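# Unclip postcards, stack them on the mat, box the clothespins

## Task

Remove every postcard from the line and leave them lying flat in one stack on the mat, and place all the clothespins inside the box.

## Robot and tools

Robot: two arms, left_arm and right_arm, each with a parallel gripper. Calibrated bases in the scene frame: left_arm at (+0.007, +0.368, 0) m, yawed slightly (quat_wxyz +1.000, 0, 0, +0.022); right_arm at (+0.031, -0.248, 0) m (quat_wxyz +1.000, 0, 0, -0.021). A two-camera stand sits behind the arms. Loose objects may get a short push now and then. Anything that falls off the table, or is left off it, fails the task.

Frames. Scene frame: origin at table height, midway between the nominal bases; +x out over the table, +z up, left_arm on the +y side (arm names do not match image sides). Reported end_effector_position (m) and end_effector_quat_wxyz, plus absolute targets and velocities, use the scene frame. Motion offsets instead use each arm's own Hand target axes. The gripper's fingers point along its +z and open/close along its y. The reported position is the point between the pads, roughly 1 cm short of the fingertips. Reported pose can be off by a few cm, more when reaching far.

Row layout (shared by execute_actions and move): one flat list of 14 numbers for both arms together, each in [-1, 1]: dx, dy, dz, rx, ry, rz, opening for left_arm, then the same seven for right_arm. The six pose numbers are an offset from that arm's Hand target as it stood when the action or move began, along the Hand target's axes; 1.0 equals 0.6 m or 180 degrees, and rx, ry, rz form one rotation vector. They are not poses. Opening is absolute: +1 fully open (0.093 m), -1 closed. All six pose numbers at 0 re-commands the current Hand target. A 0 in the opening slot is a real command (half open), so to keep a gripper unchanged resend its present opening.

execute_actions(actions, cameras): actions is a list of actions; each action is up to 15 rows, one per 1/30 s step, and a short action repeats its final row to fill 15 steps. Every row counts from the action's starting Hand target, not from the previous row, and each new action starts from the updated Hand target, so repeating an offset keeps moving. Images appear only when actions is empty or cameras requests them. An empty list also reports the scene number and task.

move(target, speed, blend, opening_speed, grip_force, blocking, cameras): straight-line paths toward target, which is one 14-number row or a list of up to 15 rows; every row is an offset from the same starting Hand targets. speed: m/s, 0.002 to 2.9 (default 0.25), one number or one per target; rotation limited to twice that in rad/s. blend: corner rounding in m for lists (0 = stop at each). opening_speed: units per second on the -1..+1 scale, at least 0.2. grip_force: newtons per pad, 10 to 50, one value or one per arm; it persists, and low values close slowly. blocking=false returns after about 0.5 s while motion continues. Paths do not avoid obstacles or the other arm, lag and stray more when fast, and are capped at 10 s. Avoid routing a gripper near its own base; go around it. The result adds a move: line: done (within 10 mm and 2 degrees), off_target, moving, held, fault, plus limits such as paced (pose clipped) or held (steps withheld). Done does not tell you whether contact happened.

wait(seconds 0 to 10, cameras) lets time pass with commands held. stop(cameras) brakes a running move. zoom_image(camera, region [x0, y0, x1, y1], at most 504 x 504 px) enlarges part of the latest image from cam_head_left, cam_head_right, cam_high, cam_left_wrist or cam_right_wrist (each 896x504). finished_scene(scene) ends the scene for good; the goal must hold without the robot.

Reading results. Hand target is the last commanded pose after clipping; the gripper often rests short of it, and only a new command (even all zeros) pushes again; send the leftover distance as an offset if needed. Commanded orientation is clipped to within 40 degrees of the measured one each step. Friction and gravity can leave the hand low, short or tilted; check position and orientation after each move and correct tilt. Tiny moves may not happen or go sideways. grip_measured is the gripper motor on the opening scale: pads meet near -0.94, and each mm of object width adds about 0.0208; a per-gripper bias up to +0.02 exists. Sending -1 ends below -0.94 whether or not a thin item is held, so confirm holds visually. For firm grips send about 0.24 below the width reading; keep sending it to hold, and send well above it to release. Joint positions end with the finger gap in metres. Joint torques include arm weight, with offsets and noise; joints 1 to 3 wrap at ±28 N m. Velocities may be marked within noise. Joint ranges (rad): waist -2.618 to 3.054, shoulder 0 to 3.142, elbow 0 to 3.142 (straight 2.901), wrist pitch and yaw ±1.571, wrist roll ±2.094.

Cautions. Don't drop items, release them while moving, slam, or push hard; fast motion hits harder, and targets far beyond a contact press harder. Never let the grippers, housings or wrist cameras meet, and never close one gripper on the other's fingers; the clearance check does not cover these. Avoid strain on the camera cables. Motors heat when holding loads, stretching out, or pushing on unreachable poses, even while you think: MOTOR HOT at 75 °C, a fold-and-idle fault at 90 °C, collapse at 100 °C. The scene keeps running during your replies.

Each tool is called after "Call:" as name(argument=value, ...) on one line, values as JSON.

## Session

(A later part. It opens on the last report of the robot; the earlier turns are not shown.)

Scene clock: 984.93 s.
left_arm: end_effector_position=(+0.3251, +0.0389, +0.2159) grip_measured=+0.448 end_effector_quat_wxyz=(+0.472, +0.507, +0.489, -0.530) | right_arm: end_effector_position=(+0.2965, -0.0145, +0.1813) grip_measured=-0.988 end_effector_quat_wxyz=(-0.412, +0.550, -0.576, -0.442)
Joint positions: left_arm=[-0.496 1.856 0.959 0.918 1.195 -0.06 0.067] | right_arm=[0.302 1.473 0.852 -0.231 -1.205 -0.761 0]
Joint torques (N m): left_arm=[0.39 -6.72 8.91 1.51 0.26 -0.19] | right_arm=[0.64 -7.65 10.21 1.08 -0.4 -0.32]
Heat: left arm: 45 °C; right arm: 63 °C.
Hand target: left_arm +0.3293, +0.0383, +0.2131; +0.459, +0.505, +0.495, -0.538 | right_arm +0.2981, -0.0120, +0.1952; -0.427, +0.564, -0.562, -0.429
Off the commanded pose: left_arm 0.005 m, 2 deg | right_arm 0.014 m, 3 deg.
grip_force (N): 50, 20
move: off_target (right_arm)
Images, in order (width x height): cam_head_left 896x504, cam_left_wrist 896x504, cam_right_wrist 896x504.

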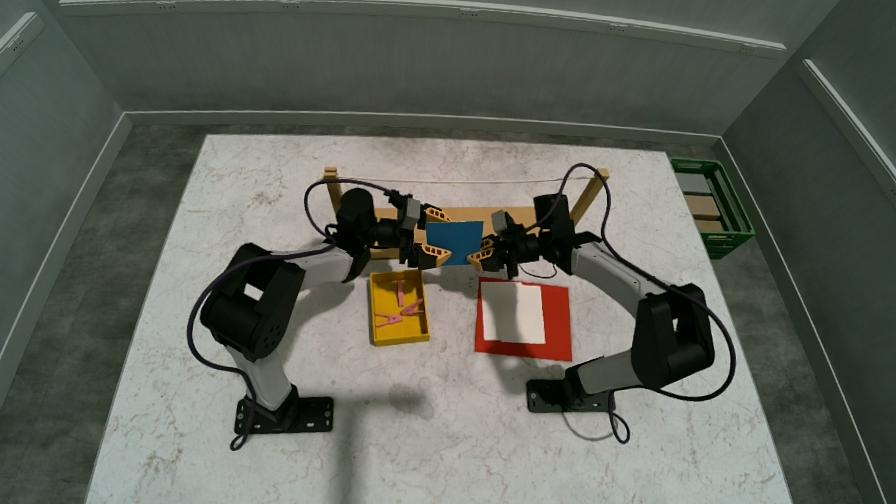

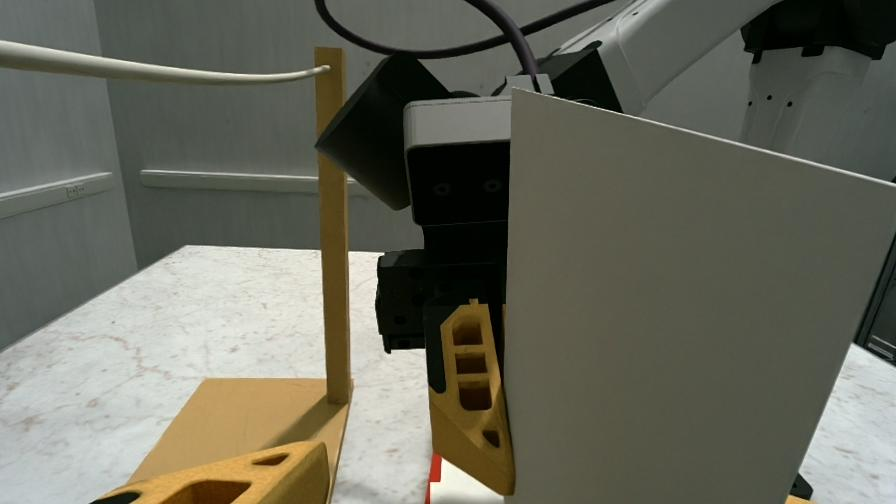

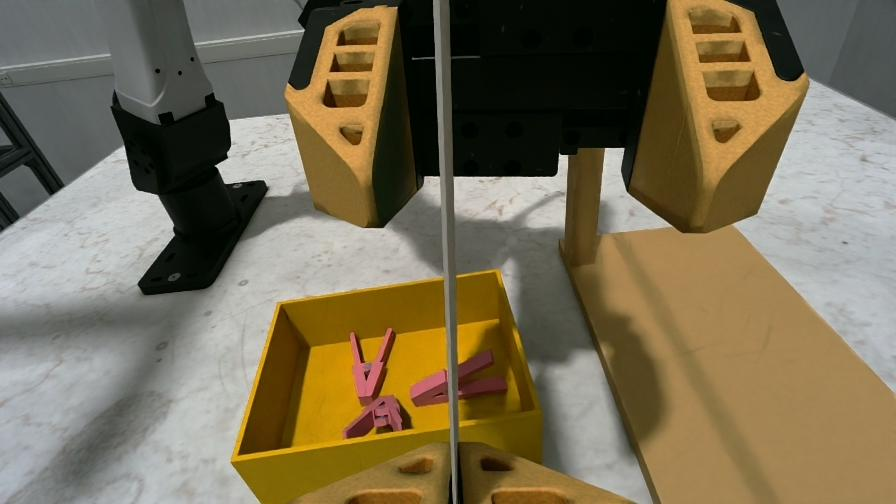

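Call:
move(target=[0,-0.028,-0.022,0,0,0,0.45,0,0,0,0,0,0,-1], speed=0.05, cameras=["cam_left_wrist","cam_head_left","cam_right_wrist"])

Call:
zoom_image(camera="cam_head_left", region=[360, 180, 520, 300])

Scene clock: 1002.33 s.
left_arm: end_effector_position=(+0.3175, +0.0488, +0.2055) grip_measured=+0.448 end_effector_quat_wxyz=(+0.459, +0.503, +0.499, -0.536) | right_arm: end_effector_position=(+0.2965, -0.0145, +0.1813) grip_measured=-0.988 end_effector_quat_wxyz=(-0.412, +0.550, -0.576, -0.442)
Joint positions: left_arm=[-0.479 1.837 0.905 0.918 1.217 -0.061 0.067] | right_arm=[0.302 1.473 0.852 -0.231 -1.205 -0.761 0]
Joint torques (N m): left_arm=[0.49 -10.44 6.13 1.65 0.26 -0.17] | right_arm=[0.61 -7.61 10.19 1.08 -0.41 -0.32]
Heat: left arm: 46 °C; right arm: 65 °C.
Hand target: left_arm +0.3137, +0.0528, +0.2143; +0.459, +0.505, +0.495, -0.538 | right_arm +0.2981, -0.0120, +0.1952; -0.427, +0.564, -0.562, -0.429
Off the commanded pose: left_arm 0.010 m, 1 deg | right_arm 0.014 m, 3 deg.
grip_force (N): 50, 20
move: off_target (right_arm)
Images, in order (width x height): cam_head_left 896x504, cam_left_wrist 896x504, cam_right_wrist 896x504.

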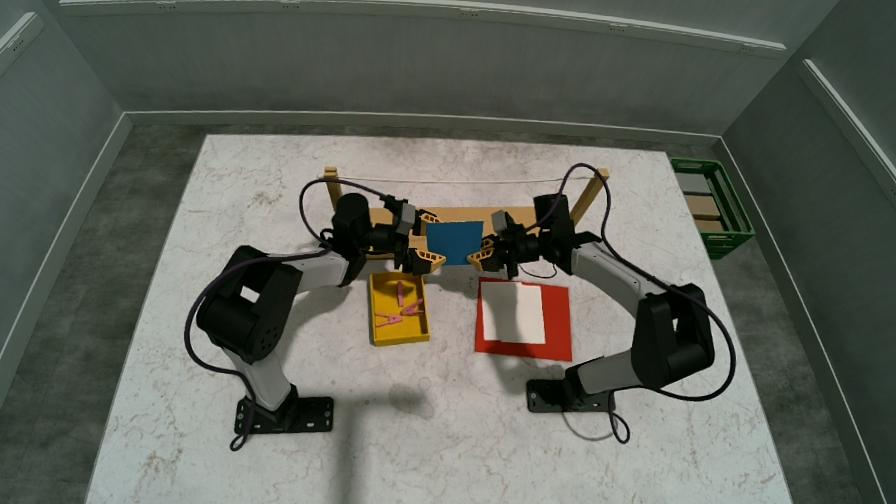

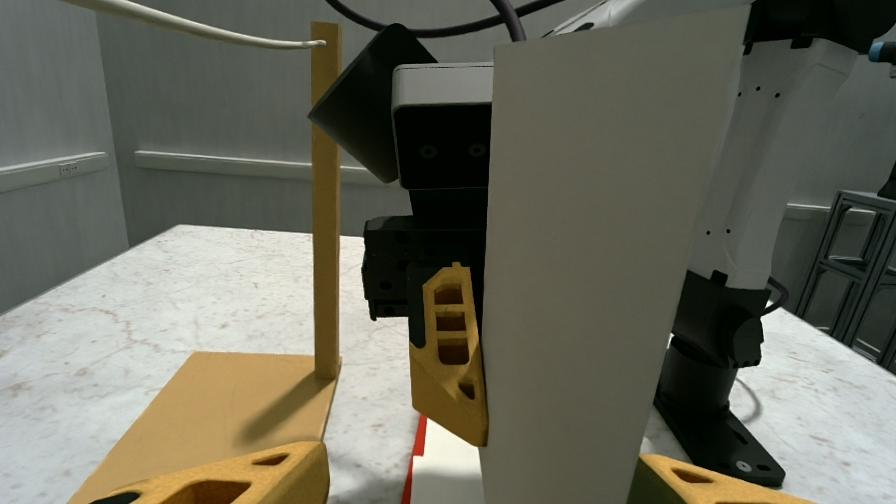

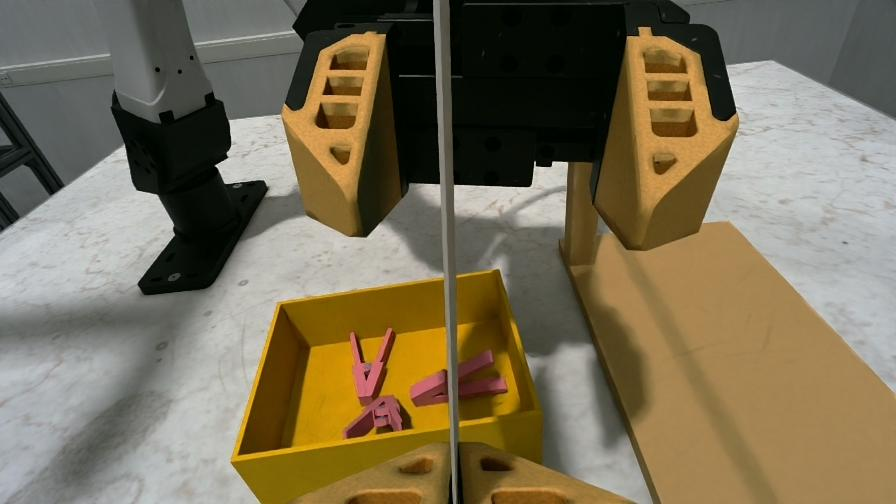

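Scaled by 3.150 from the camera's 896x504 image, which has a finer 1280x720 frame.

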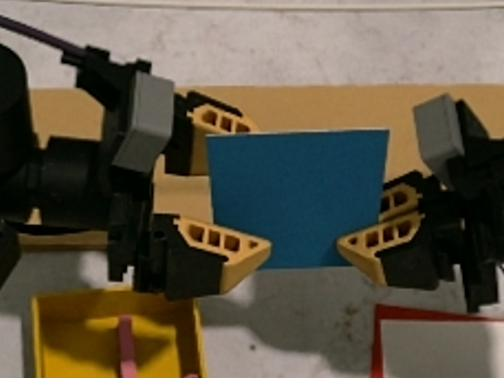

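Call:
move(target=[0,-0.027,0.0,0,0,0,0.45,0,0,0,0,0,0,-1], speed=0.05, cameras=["cam_left_wrist","cam_head_left","cam_right_wrist"])

Call:
zoom_image(camera="cam_head_left", region=[360, 180, 520, 300])

Scene clock: 1007.33 s.
left_arm: end_effector_position=(+0.3025, +0.0539, +0.2063) grip_measured=+0.448 end_effector_quat_wxyz=(+0.454, +0.503, +0.501, -0.538) | right_arm: end_effector_position=(+0.2965, -0.0145, +0.1813) grip_measured=-0.988 end_effector_quat_wxyz=(-0.412, +0.550, -0.576, -0.442)
Joint positions: left_arm=[-0.484 1.783 0.844 0.918 1.217 -0.062 0.067] | right_arm=[0.302 1.473 0.852 -0.231 -1.205 -0.761 0]
Joint torques (N m): left_arm=[-0.47 -9.89 6 1.73 0.1 -0.16] | right_arm=[0.65 -7.65 10.21 1.08 -0.41 -0.32]
Heat: left arm: 46 °C; right arm: 66 °C.
Hand target: left_arm +0.2977, +0.0544, +0.2152; +0.459, +0.505, +0.495, -0.538 | right_arm +0.2981, -0.0120, +0.1952; -0.427, +0.564, -0.562, -0.429
Off the commanded pose: left_arm 0.010 m, 1 deg | right_arm 0.014 m, 3 deg.
grip_force (N): 50, 20
move: off_target (right_arm)
Images, in order (width x height): cam_head_left 896x504, cam_left_wrist 896x504, cam_right_wrist 896x504.

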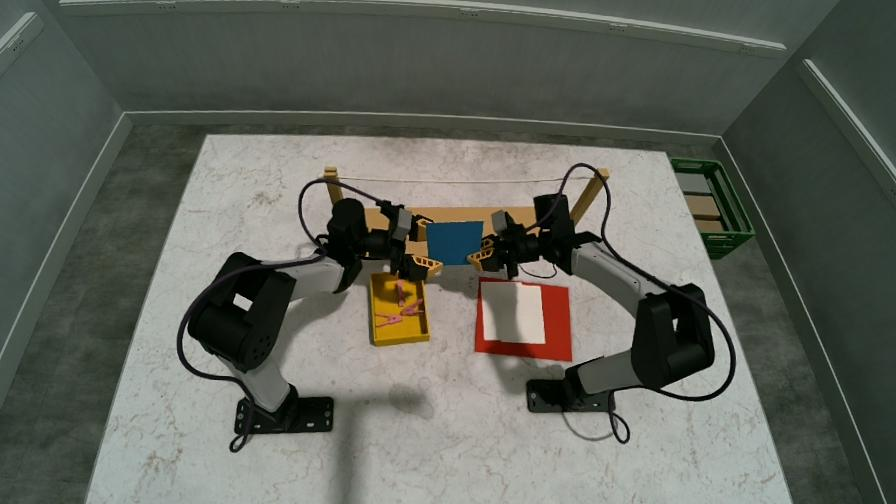

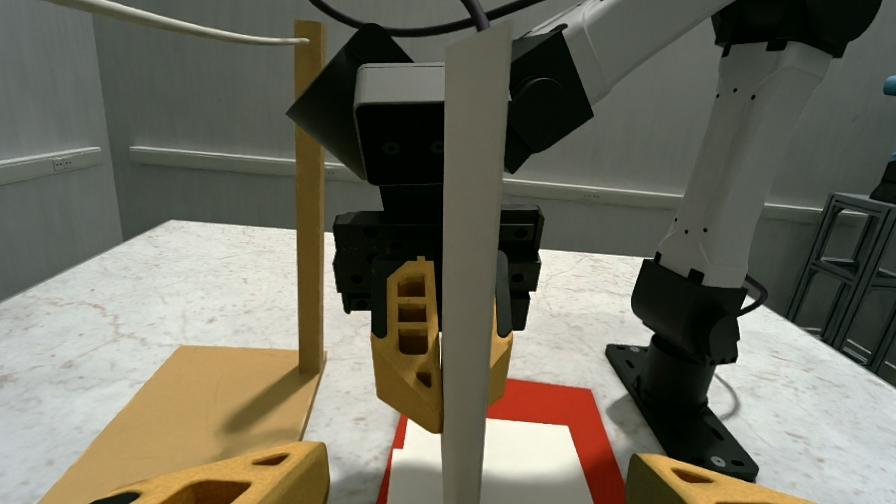

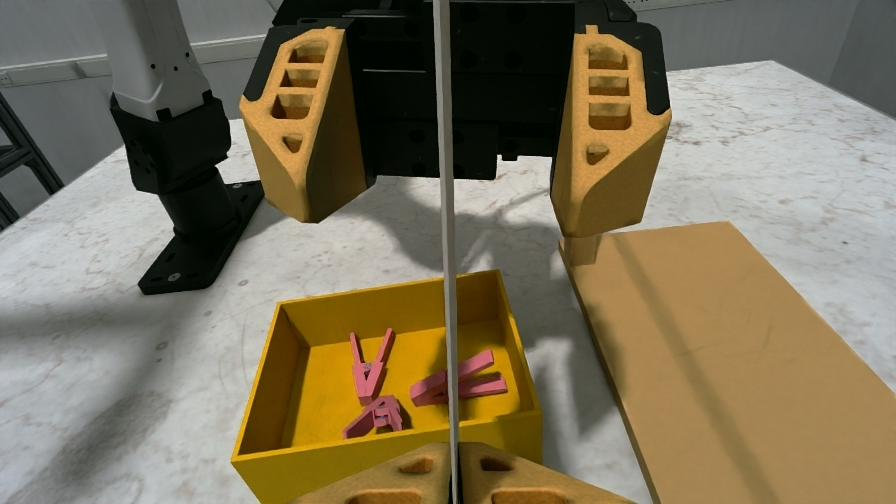

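Scaled by 3.150 from the camera's 896x504 image, which has a finer 1280x720 frame.

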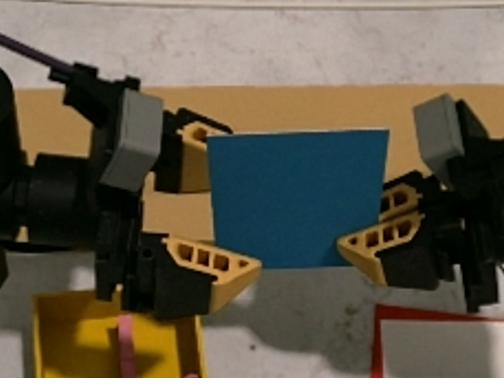

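Call:
move(target=[0,0,0,0,0,0,-0.4,0,0,0,0,0,0,-1], grip_force=[20,20], opening_speed=0.4)

Call:
move(target=[0,0,0,0,0,0,-1,0,0,0,0,0,0,-1], opening_speed=0.3, cameras=["cam_left_wrist","cam_head_left","cam_right_wrist"])

Call:
zoom_image(camera="cam_head_left", region=[360, 180, 520, 300])

Scene clock: 1015.97 s.
left_arm: end_effector_position=(+0.3025, +0.0539, +0.2063) grip_measured=-0.398 end_effector_quat_wxyz=(+0.454, +0.503, +0.501, -0.538) | right_arm: end_effector_position=(+0.2965, -0.0145, +0.1813) grip_measured=-0.988 end_effector_quat_wxyz=(-0.412, +0.550, -0.576, -0.442)
Joint positions: left_arm=[-0.484 1.783 0.844 0.918 1.217 -0.062 0.026] | right_arm=[0.302 1.473 0.852 -0.231 -1.205 -0.761 0]
Joint torques (N m): left_arm=[-0.5 -9.91 6 1.74 0.09 -0.15] | right_arm=[0.64 -7.64 10.21 1.09 -0.41 -0.32]
Heat: left arm: 48 °C; right arm: 67 °C.
Hand target: left_arm +0.2977, +0.0544, +0.2152; +0.459, +0.505, +0.495, -0.538 | right_arm +0.2981, -0.0120, +0.1952; -0.427, +0.564, -0.562, -0.429
Off the commanded pose: left_arm 0.010 m, 1 deg | right_arm 0.014 m, 3 deg.
grip_force (N): 20, 20
move: off_target (right_arm)

Scene clock: 1019.10 s.
left_arm: end_effector_position=(+0.3079, +0.0535, +0.2062) grip_measured=-0.955 end_effector_quat_wxyz=(+0.462, +0.494, +0.510, -0.532) | right_arm: end_effector_position=(+0.2979, -0.0147, +0.1813) grip_measured=-0.988 end_effector_quat_wxyz=(-0.413, +0.551, -0.578, -0.438)
Joint positions: left_arm=[-0.484 1.783 0.844 0.918 1.185 -0.065 0] | right_arm=[0.302 1.473 0.856 -0.235 -1.196 -0.764 0]
Joint torques (N m): left_arm=[-0.49 -9.88 6.08 1.76 0.41 -0.11] | right_arm=[0.61 -7.56 9.91 1.11 -0.49 -0.31]
Heat: left arm: 48 °C; right arm: 67 °C.
Hand target: left_arm +0.2977, +0.0544, +0.2152; +0.459, +0.505, +0.495, -0.538 | right_arm +0.2981, -0.0120, +0.1952; -0.427, +0.564, -0.562, -0.429
Off the commanded pose: left_arm 0.014 m, 2 deg | right_arm 0.014 m, 3 deg.
grip_force (N): 20, 20
move: off_target (left_arm, right_arm)
Images, in order (width x height): cam_head_left 896x504, cam_left_wrist 896x504, cam_right_wrist 896x504.

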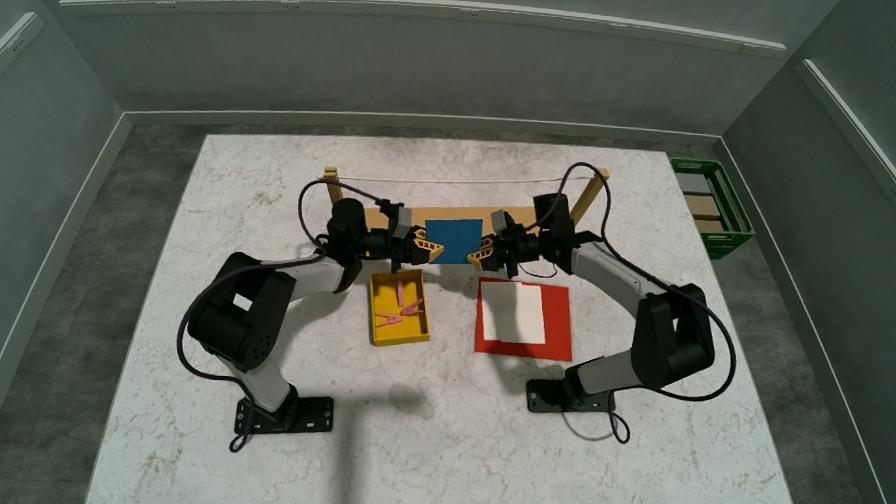

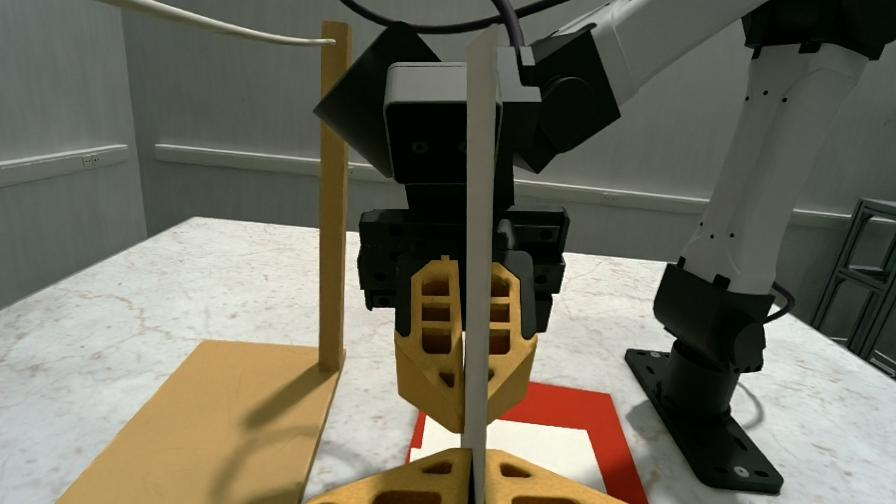

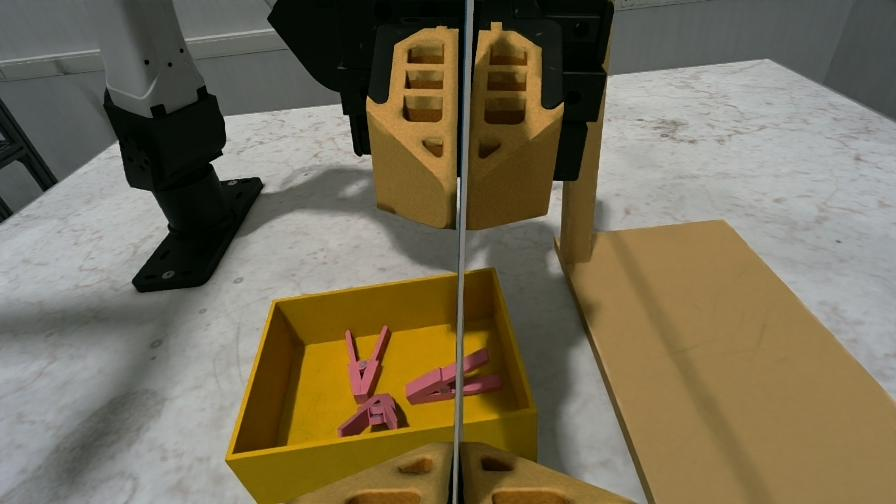

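Scaled by 3.150 from the camera's 896x504 image, which has a finer 1280x720 frame.

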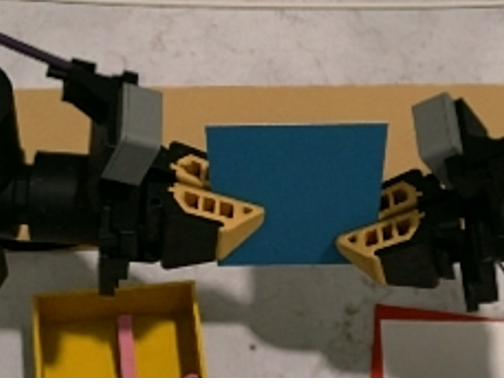

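Call:
move(target=[0,0,0,0,0,0,-1,0,0,0,0,0,0,-0.4], opening_speed=0.4, cameras=["cam_left_wrist","cam_head_left","cam_right_wrist"])

Call:
zoom_image(camera="cam_head_left", region=[360, 180, 520, 300])

Scene clock: 1023.93 s.
left_arm: end_effector_position=(+0.3053, +0.0537, +0.2063) grip_measured=-0.971 end_effector_quat_wxyz=(+0.458, +0.498, +0.506, -0.535) | right_arm: end_effector_position=(+0.2970, -0.0147, +0.1814) grip_measured=-0.402 end_effector_quat_wxyz=(-0.411, +0.551, -0.578, -0.440)
Joint positions: left_arm=[-0.484 1.783 0.844 0.918 1.201 -0.066 0] | right_arm=[0.302 1.473 0.856 -0.241 -1.2 -0.764 0.026]
Joint torques (N m): left_arm=[-0.5 -9.91 6.05 1.75 0.26 -0.11] | right_arm=[0.59 -7.57 9.85 1.16 -0.45 -0.3]
Heat: left arm: 49 °C; right arm: 68 °C.
Hand target: left_arm +0.2977, +0.0544, +0.2152; +0.459, +0.505, +0.495, -0.538 | right_arm +0.2981, -0.0120, +0.1952; -0.427, +0.564, -0.562, -0.429
Off the commanded pose: left_arm 0.012 m, 1 deg | right_arm 0.014 m, 3 deg.
grip_force (N): 20, 20
move: off_target (left_arm, right_arm)
Images, in order (width x height): cam_head_left 896x504, cam_left_wrist 896x504, cam_right_wrist 896x504.

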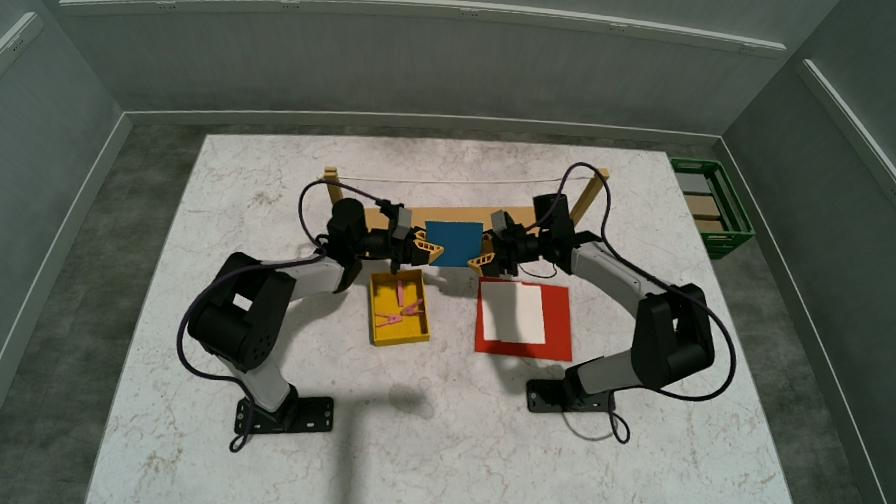

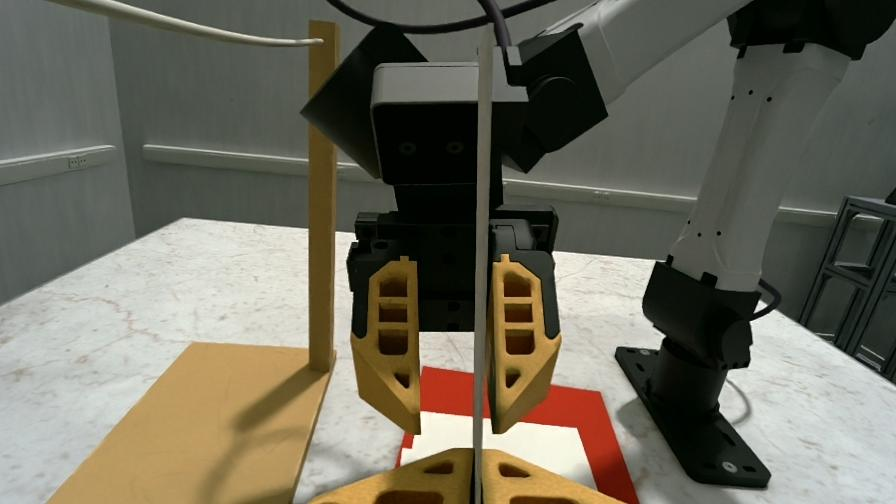

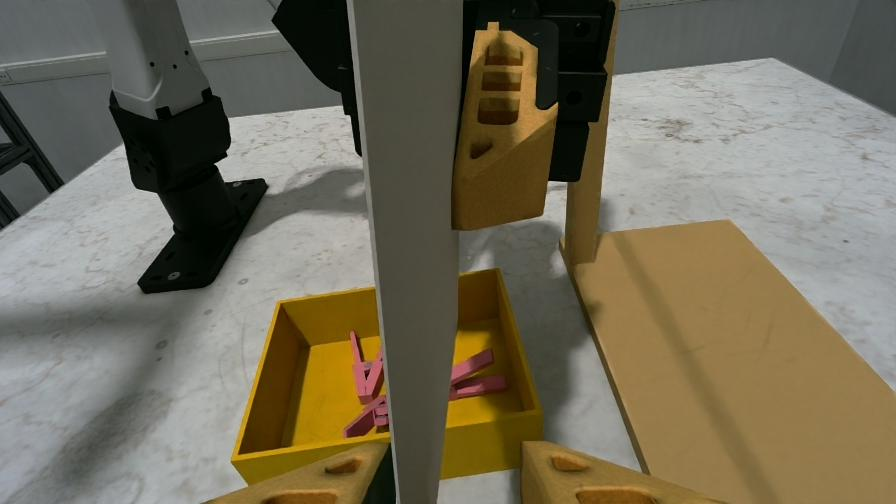

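Scaled by 3.150 from the camera's 896x504 image, which has a finer 1280x720 frame.

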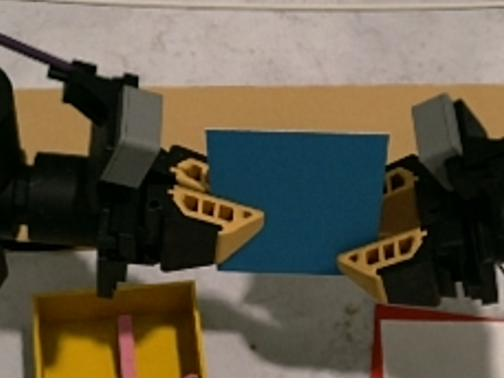

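Call:
move(target=[0,0,0,0,0,0,-1,0,0,0,0,0,0,0.2], opening_speed=0.4)

Call:
move(target=[0,0,0,0,0,0,-1,0,0,-0.15,0,0,0,0.2], speed=0.06, cameras=["cam_left_wrist","cam_head_left","cam_right_wrist"])

Scene clock: 1029.70 s.
left_arm: end_effector_position=(+0.3053, +0.0537, +0.2063) grip_measured=-0.971 end_effector_quat_wxyz=(+0.458, +0.498, +0.506, -0.535) | right_arm: end_effector_position=(+0.2970, -0.0147, +0.1814) grip_measured=+0.198 end_effector_quat_wxyz=(-0.411, +0.551, -0.578, -0.440)
Joint positions: left_arm=[-0.484 1.783 0.844 0.918 1.201 -0.066 0] | right_arm=[0.302 1.473 0.856 -0.241 -1.2 -0.764 0.055]
Joint torques (N m): left_arm=[-0.53 -9.88 6.02 1.74 0.26 -0.11] | right_arm=[0.62 -7.61 9.85 1.15 -0.47 -0.3]
Heat: left arm: 50 °C; right arm: 68 °C.
Hand target: left_arm +0.2978, +0.0544, +0.2152; +0.459, +0.505, +0.495, -0.538 | right_arm +0.2981, -0.0120, +0.1952; -0.427, +0.564, -0.562, -0.429
Off the commanded pose: left_arm 0.012 m, 1 deg | right_arm 0.014 m, 3 deg.
grip_force (N): 20, 20
move: off_target (left_arm, right_arm)

Scene clock: 1032.33 s.
left_arm: end_effector_position=(+0.3051, +0.0537, +0.2063) grip_measured=-0.971 end_effector_quat_wxyz=(+0.458, +0.498, +0.506, -0.535) | right_arm: end_effector_position=(+0.2927, -0.0969, +0.2172) grip_measured=+0.198 end_effector_quat_wxyz=(-0.422, +0.562, -0.565, -0.432)
Joint positions: left_arm=[-0.484 1.783 0.844 0.918 1.201 -0.066 0] | right_arm=[-0.001 1.604 1.196 -1.347 -1.293 -1.748 0.055]
Joint torques (N m): left_arm=[-0.5 -9.87 6 1.76 0.26 -0.11] | right_arm=[-0.47 -4.36 8.98 -0.11 -0.65 -0.32]
Heat: left arm: 50 °C; right arm: 68 °C.
Hand target: left_arm +0.2977, +0.0544, +0.2152; +0.459, +0.505, +0.495, -0.538 | right_arm +0.2985, -0.0988, +0.2192; -0.427, +0.564, -0.562, -0.429
Off the commanded pose: left_arm 0.012 m, 1 deg | right_arm 0.006 m, 1 deg.
grip_force (N): 20, 20
move: off_target (left_arm)
Images, in order (width x height): cam_head_left 896x504, cam_left_wrist 896x504, cam_right_wrist 896x504.

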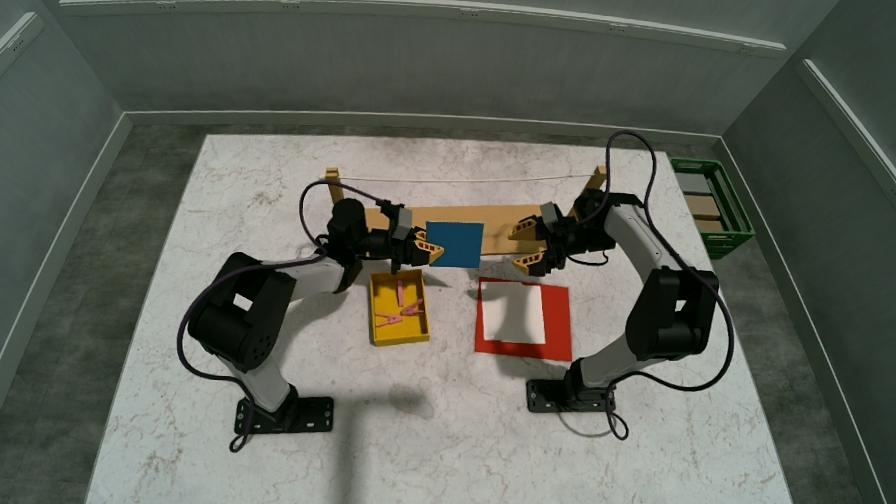

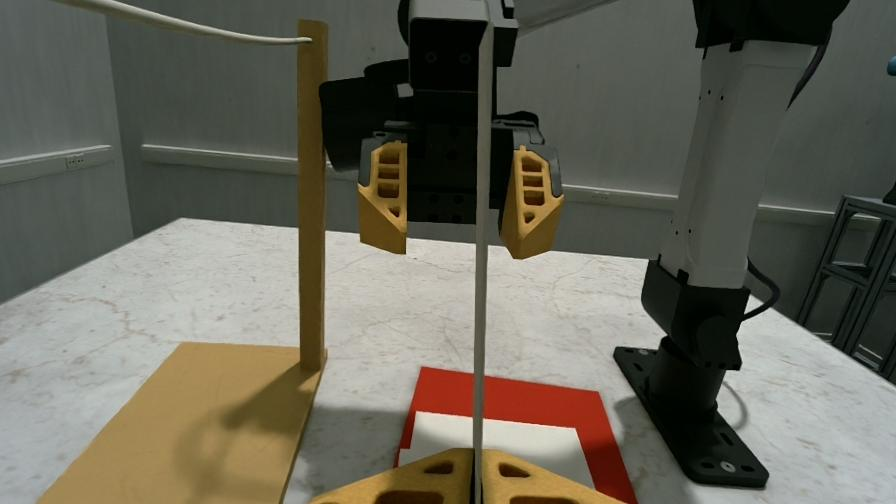

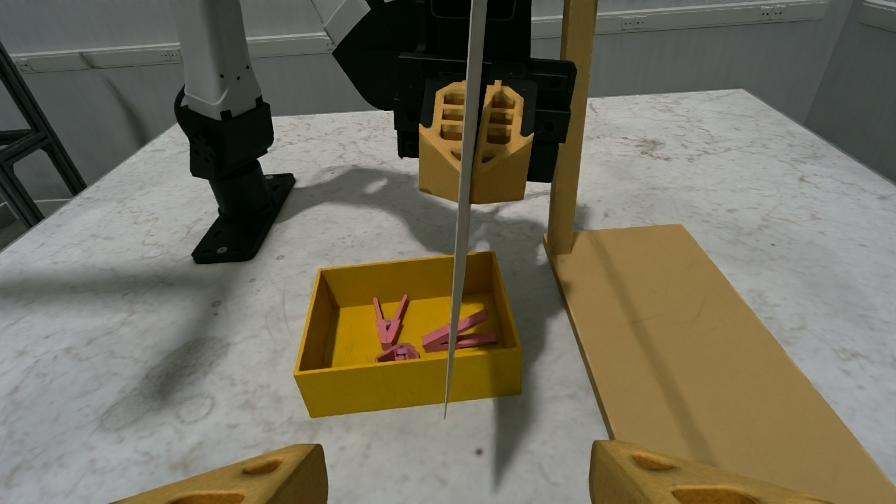

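Call:
move(target=[[0,0,0,0.0245,0.049,0.257,-1,-0.189,-0.002,-0.262,0.2774,-0.0807,0.0376,-0.5],[0,0,0,0.049,0.0987,0.5134,-1,-0.053,-0.051,-0.501,0.553,-0.0631,0.0752,-0.5]], speed=0.2, blend=[0.03,0], cameras=["cam_left_wrist","cam_head_left","cam_high"])

Scene clock: 1060.90 s.
left_arm: end_effector_position=(+0.2985, +0.0557, +0.1979) grip_measured=-0.971 end_effector_quat_wxyz=(+0.589, +0.808, +0.015, -0.014) | right_arm: end_effector_position=(+0.3276, -0.3795, +0.3343) grip_measured=-0.498 end_effector_quat_wxyz=(+0.705, +0.057, +0.703, -0.064)
Joint positions: left_arm=[-0.522 1.614 1.029 -0.028 1.012 2.066 0] | right_arm=[-0.623 0.829 0.689 0.144 -0.493 -0.008 0.021]
Joint torques (N m): left_arm=[-0.5 -9.2 9.72 1.48 0.42 0] | right_arm=[0.79 -0.4 7.9 2 0.09 -0.06]
Heat: left arm: 53 °C; right arm: 64 °C.
Hand target: left_arm +0.2976, +0.0543, +0.2153; +0.595, +0.804, +0.000, +0.000 | right_arm +0.3301, -0.3798, +0.3299; +0.704, +0.062, +0.704, -0.061
Off the commanded pose: left_arm 0.017 m, 3 deg | right_arm 0.005 m, 1 deg.
grip_force (N): 20, 20
move: off_target (left_arm)
Images, in order (width x height): cam_head_left 896x504, cam_high 896x504, cam_left_wrist 896x504.

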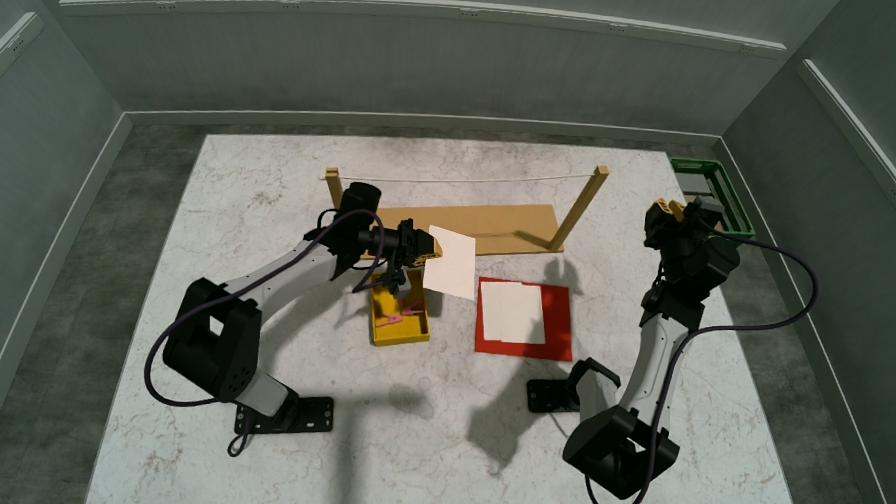

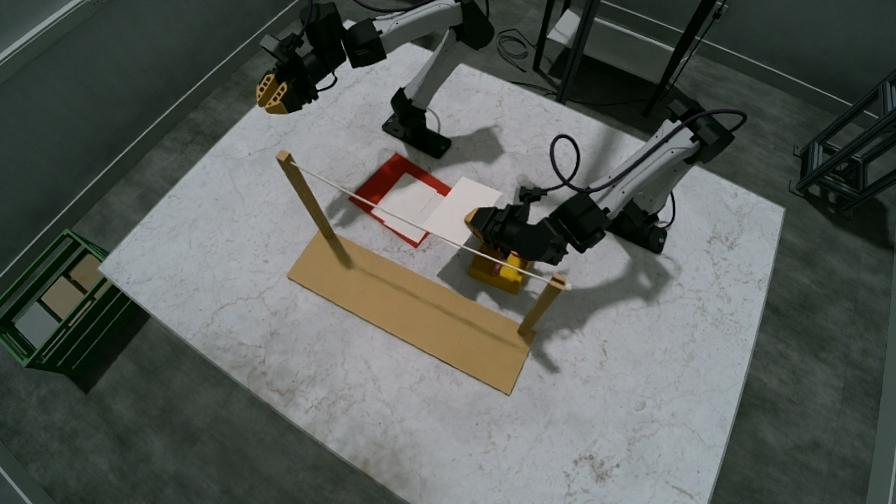

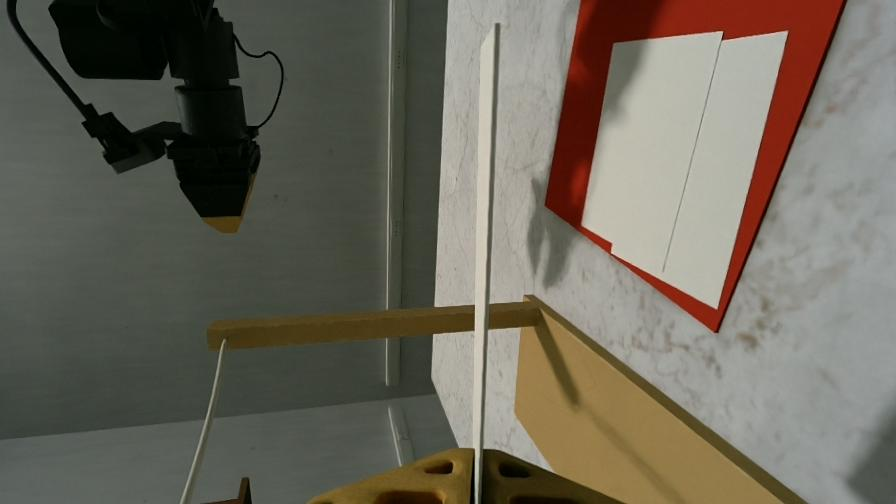

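Call:
move(target=[-0.05,0.046,0.237,0,0,0,-1,0,0,0,0,0,0,-0.5], speed=0.12, cameras=["cam_left_wrist","cam_head_left","cam_high"])

Call:
zoom_image(camera="cam_head_left", region=[440, 230, 600, 370])

Scene clock: 1065.67 s.
left_arm: end_effector_position=(+0.2617, -0.0840, +0.1952) grip_measured=-0.971 end_effector_quat_wxyz=(+0.587, +0.809, -0.003, -0.004) | right_arm: end_effector_position=(+0.3276, -0.3796, +0.3344) grip_measured=-0.498 end_effector_quat_wxyz=(+0.706, +0.057, +0.703, -0.065)
Joint positions: left_arm=[-0.893 1.822 1.207 0.202 0.688 1.838 0] | right_arm=[-0.623 0.829 0.689 0.145 -0.493 -0.008 0.021]
Joint torques (N m): left_arm=[-0.06 -7.41 9.94 2.13 0.22 -0.29] | right_arm=[0.77 -0.39 7.91 2.02 0.07 -0.06]
Heat: left arm: 52 °C; right arm: 64 °C.
Hand target: left_arm +0.2677, -0.0898, +0.2002; +0.595, +0.804, +0.000, +0.000 | right_arm +0.3301, -0.3798, +0.3300; +0.704, +0.062, +0.704, -0.061
Off the commanded pose: left_arm 0.010 m, 1 deg | right_arm 0.005 m, 1 deg.
grip_force (N): 20, 20
move: done
Images, in order (width x height): cam_head_left 896x504, cam_high 896x504, cam_left_wrist 896x504.

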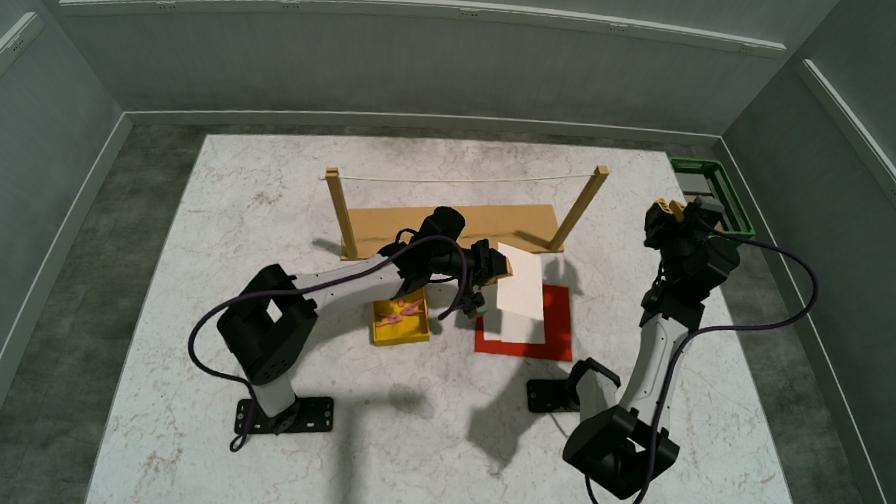

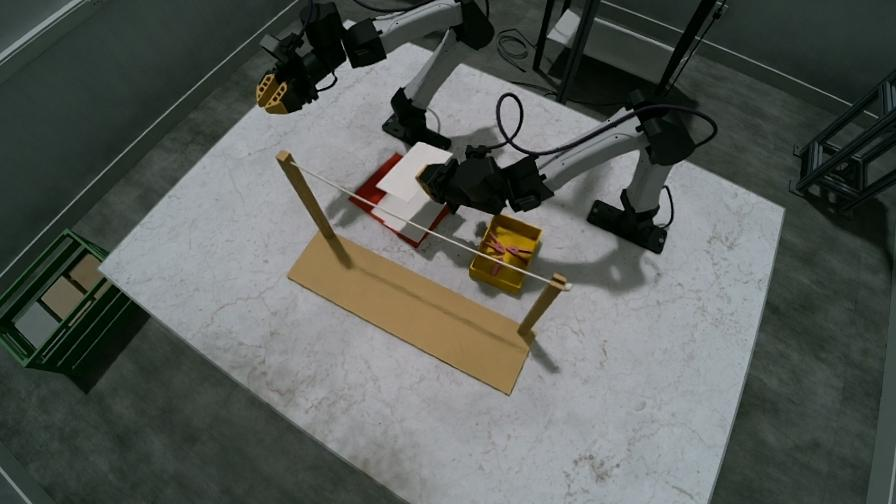

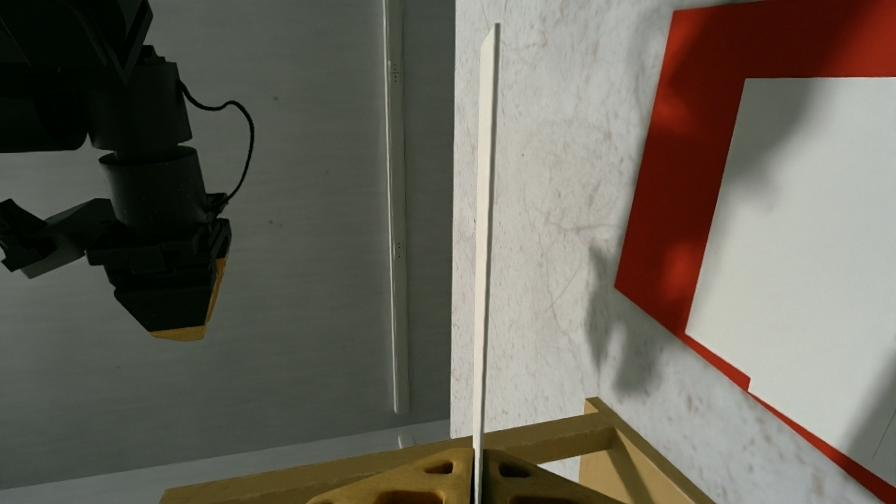

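Scaled by 3.150 from the camera's 896x504 image, which has a finer 1280x720 frame.

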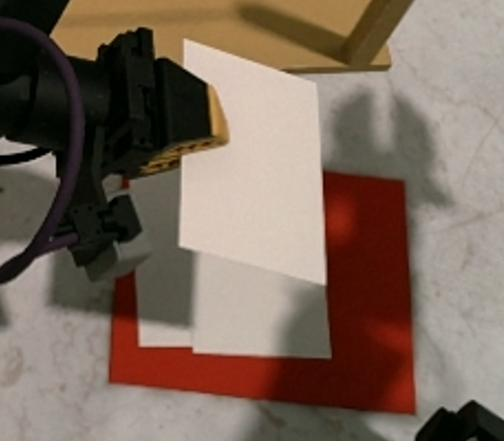

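Call:
move(target=[-0.0167,-0.1785,0.072,0,0.0345,-0.0105,-1,0,0,0,0,0,0,-0.5], speed=0.08, cameras=["cam_left_wrist","cam_head_left","cam_high","cam_head_right"])

Call:
zoom_image(camera="cam_head_left", region=[440, 230, 600, 370])

Call:
zoom_image(camera="cam_high", region=[330, 120, 510, 260])

Scene clock: 1079.87 s.
left_arm: end_effector_position=(+0.2587, -0.0988, +0.0909) grip_measured=-0.971 end_effector_quat_wxyz=(+0.594, +0.803, +0.038, +0.038) | right_arm: end_effector_position=(+0.3276, -0.3796, +0.3344) grip_measured=-0.498 end_effector_quat_wxyz=(+0.706, +0.057, +0.703, -0.065)
Joint positions: left_arm=[-0.963 2.051 1 0.708 0.514 1.761 0] | right_arm=[-0.623 0.829 0.689 0.145 -0.493 -0.008 0.021]
Joint torques (N m): left_arm=[-0.43 -8.21 6.09 2.29 0.18 -0.31] | right_arm=[0.76 -0.39 7.87 2.01 0.08 -0.07]
Heat: left arm: 51 °C; right arm: 64 °C.
Hand target: left_arm +0.2578, -0.0998, +0.0851; +0.594, +0.802, +0.045, +0.034 | right_arm +0.3301, -0.3798, +0.3300; +0.704, +0.062, +0.704, -0.061
Off the commanded pose: left_arm 0.006 m, 1 deg | right_arm 0.005 m, 1 deg.
grip_force (N): 20, 20
move: done
Images, in order (width x height): cam_head_left 896x504, cam_head_right 896x504, cam_high 896x504, cam_left_wrist 896x504.

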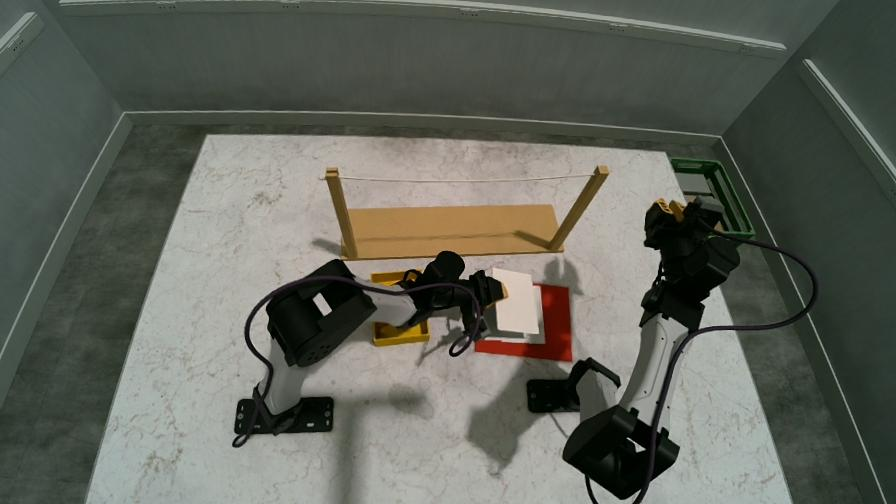

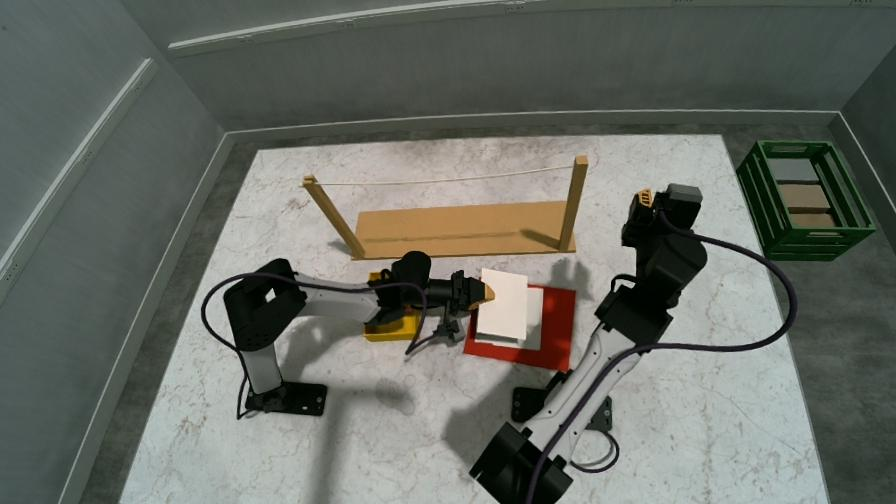

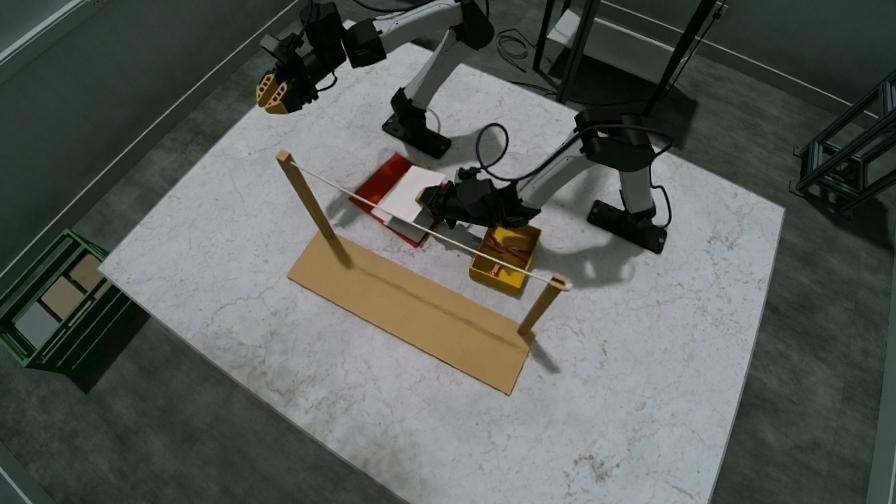

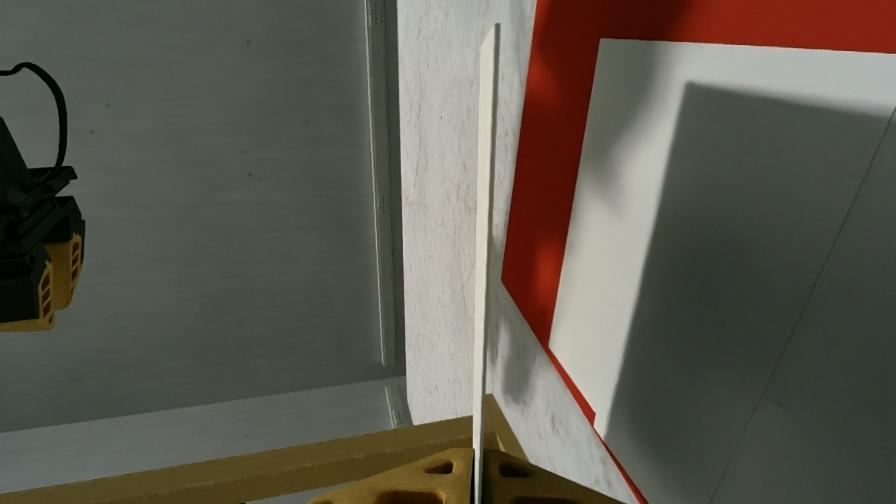

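Scaled by 3.150 from the camera's 896x504 image, which has a finer 1280x720 frame.

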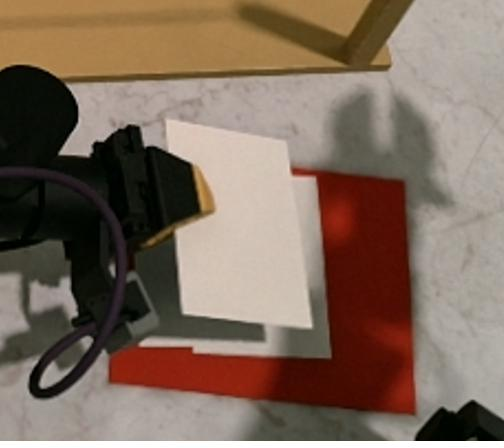

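Scaled by 2.800 from the camera's 896x504 image, which has a finer 1280x720 frame.

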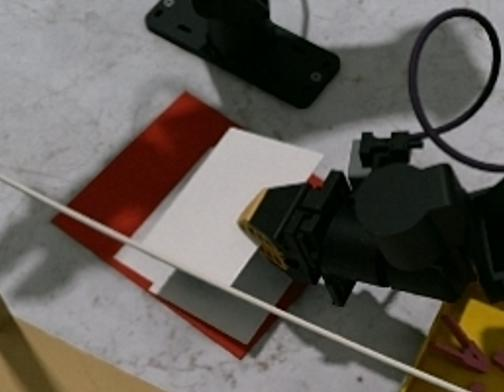

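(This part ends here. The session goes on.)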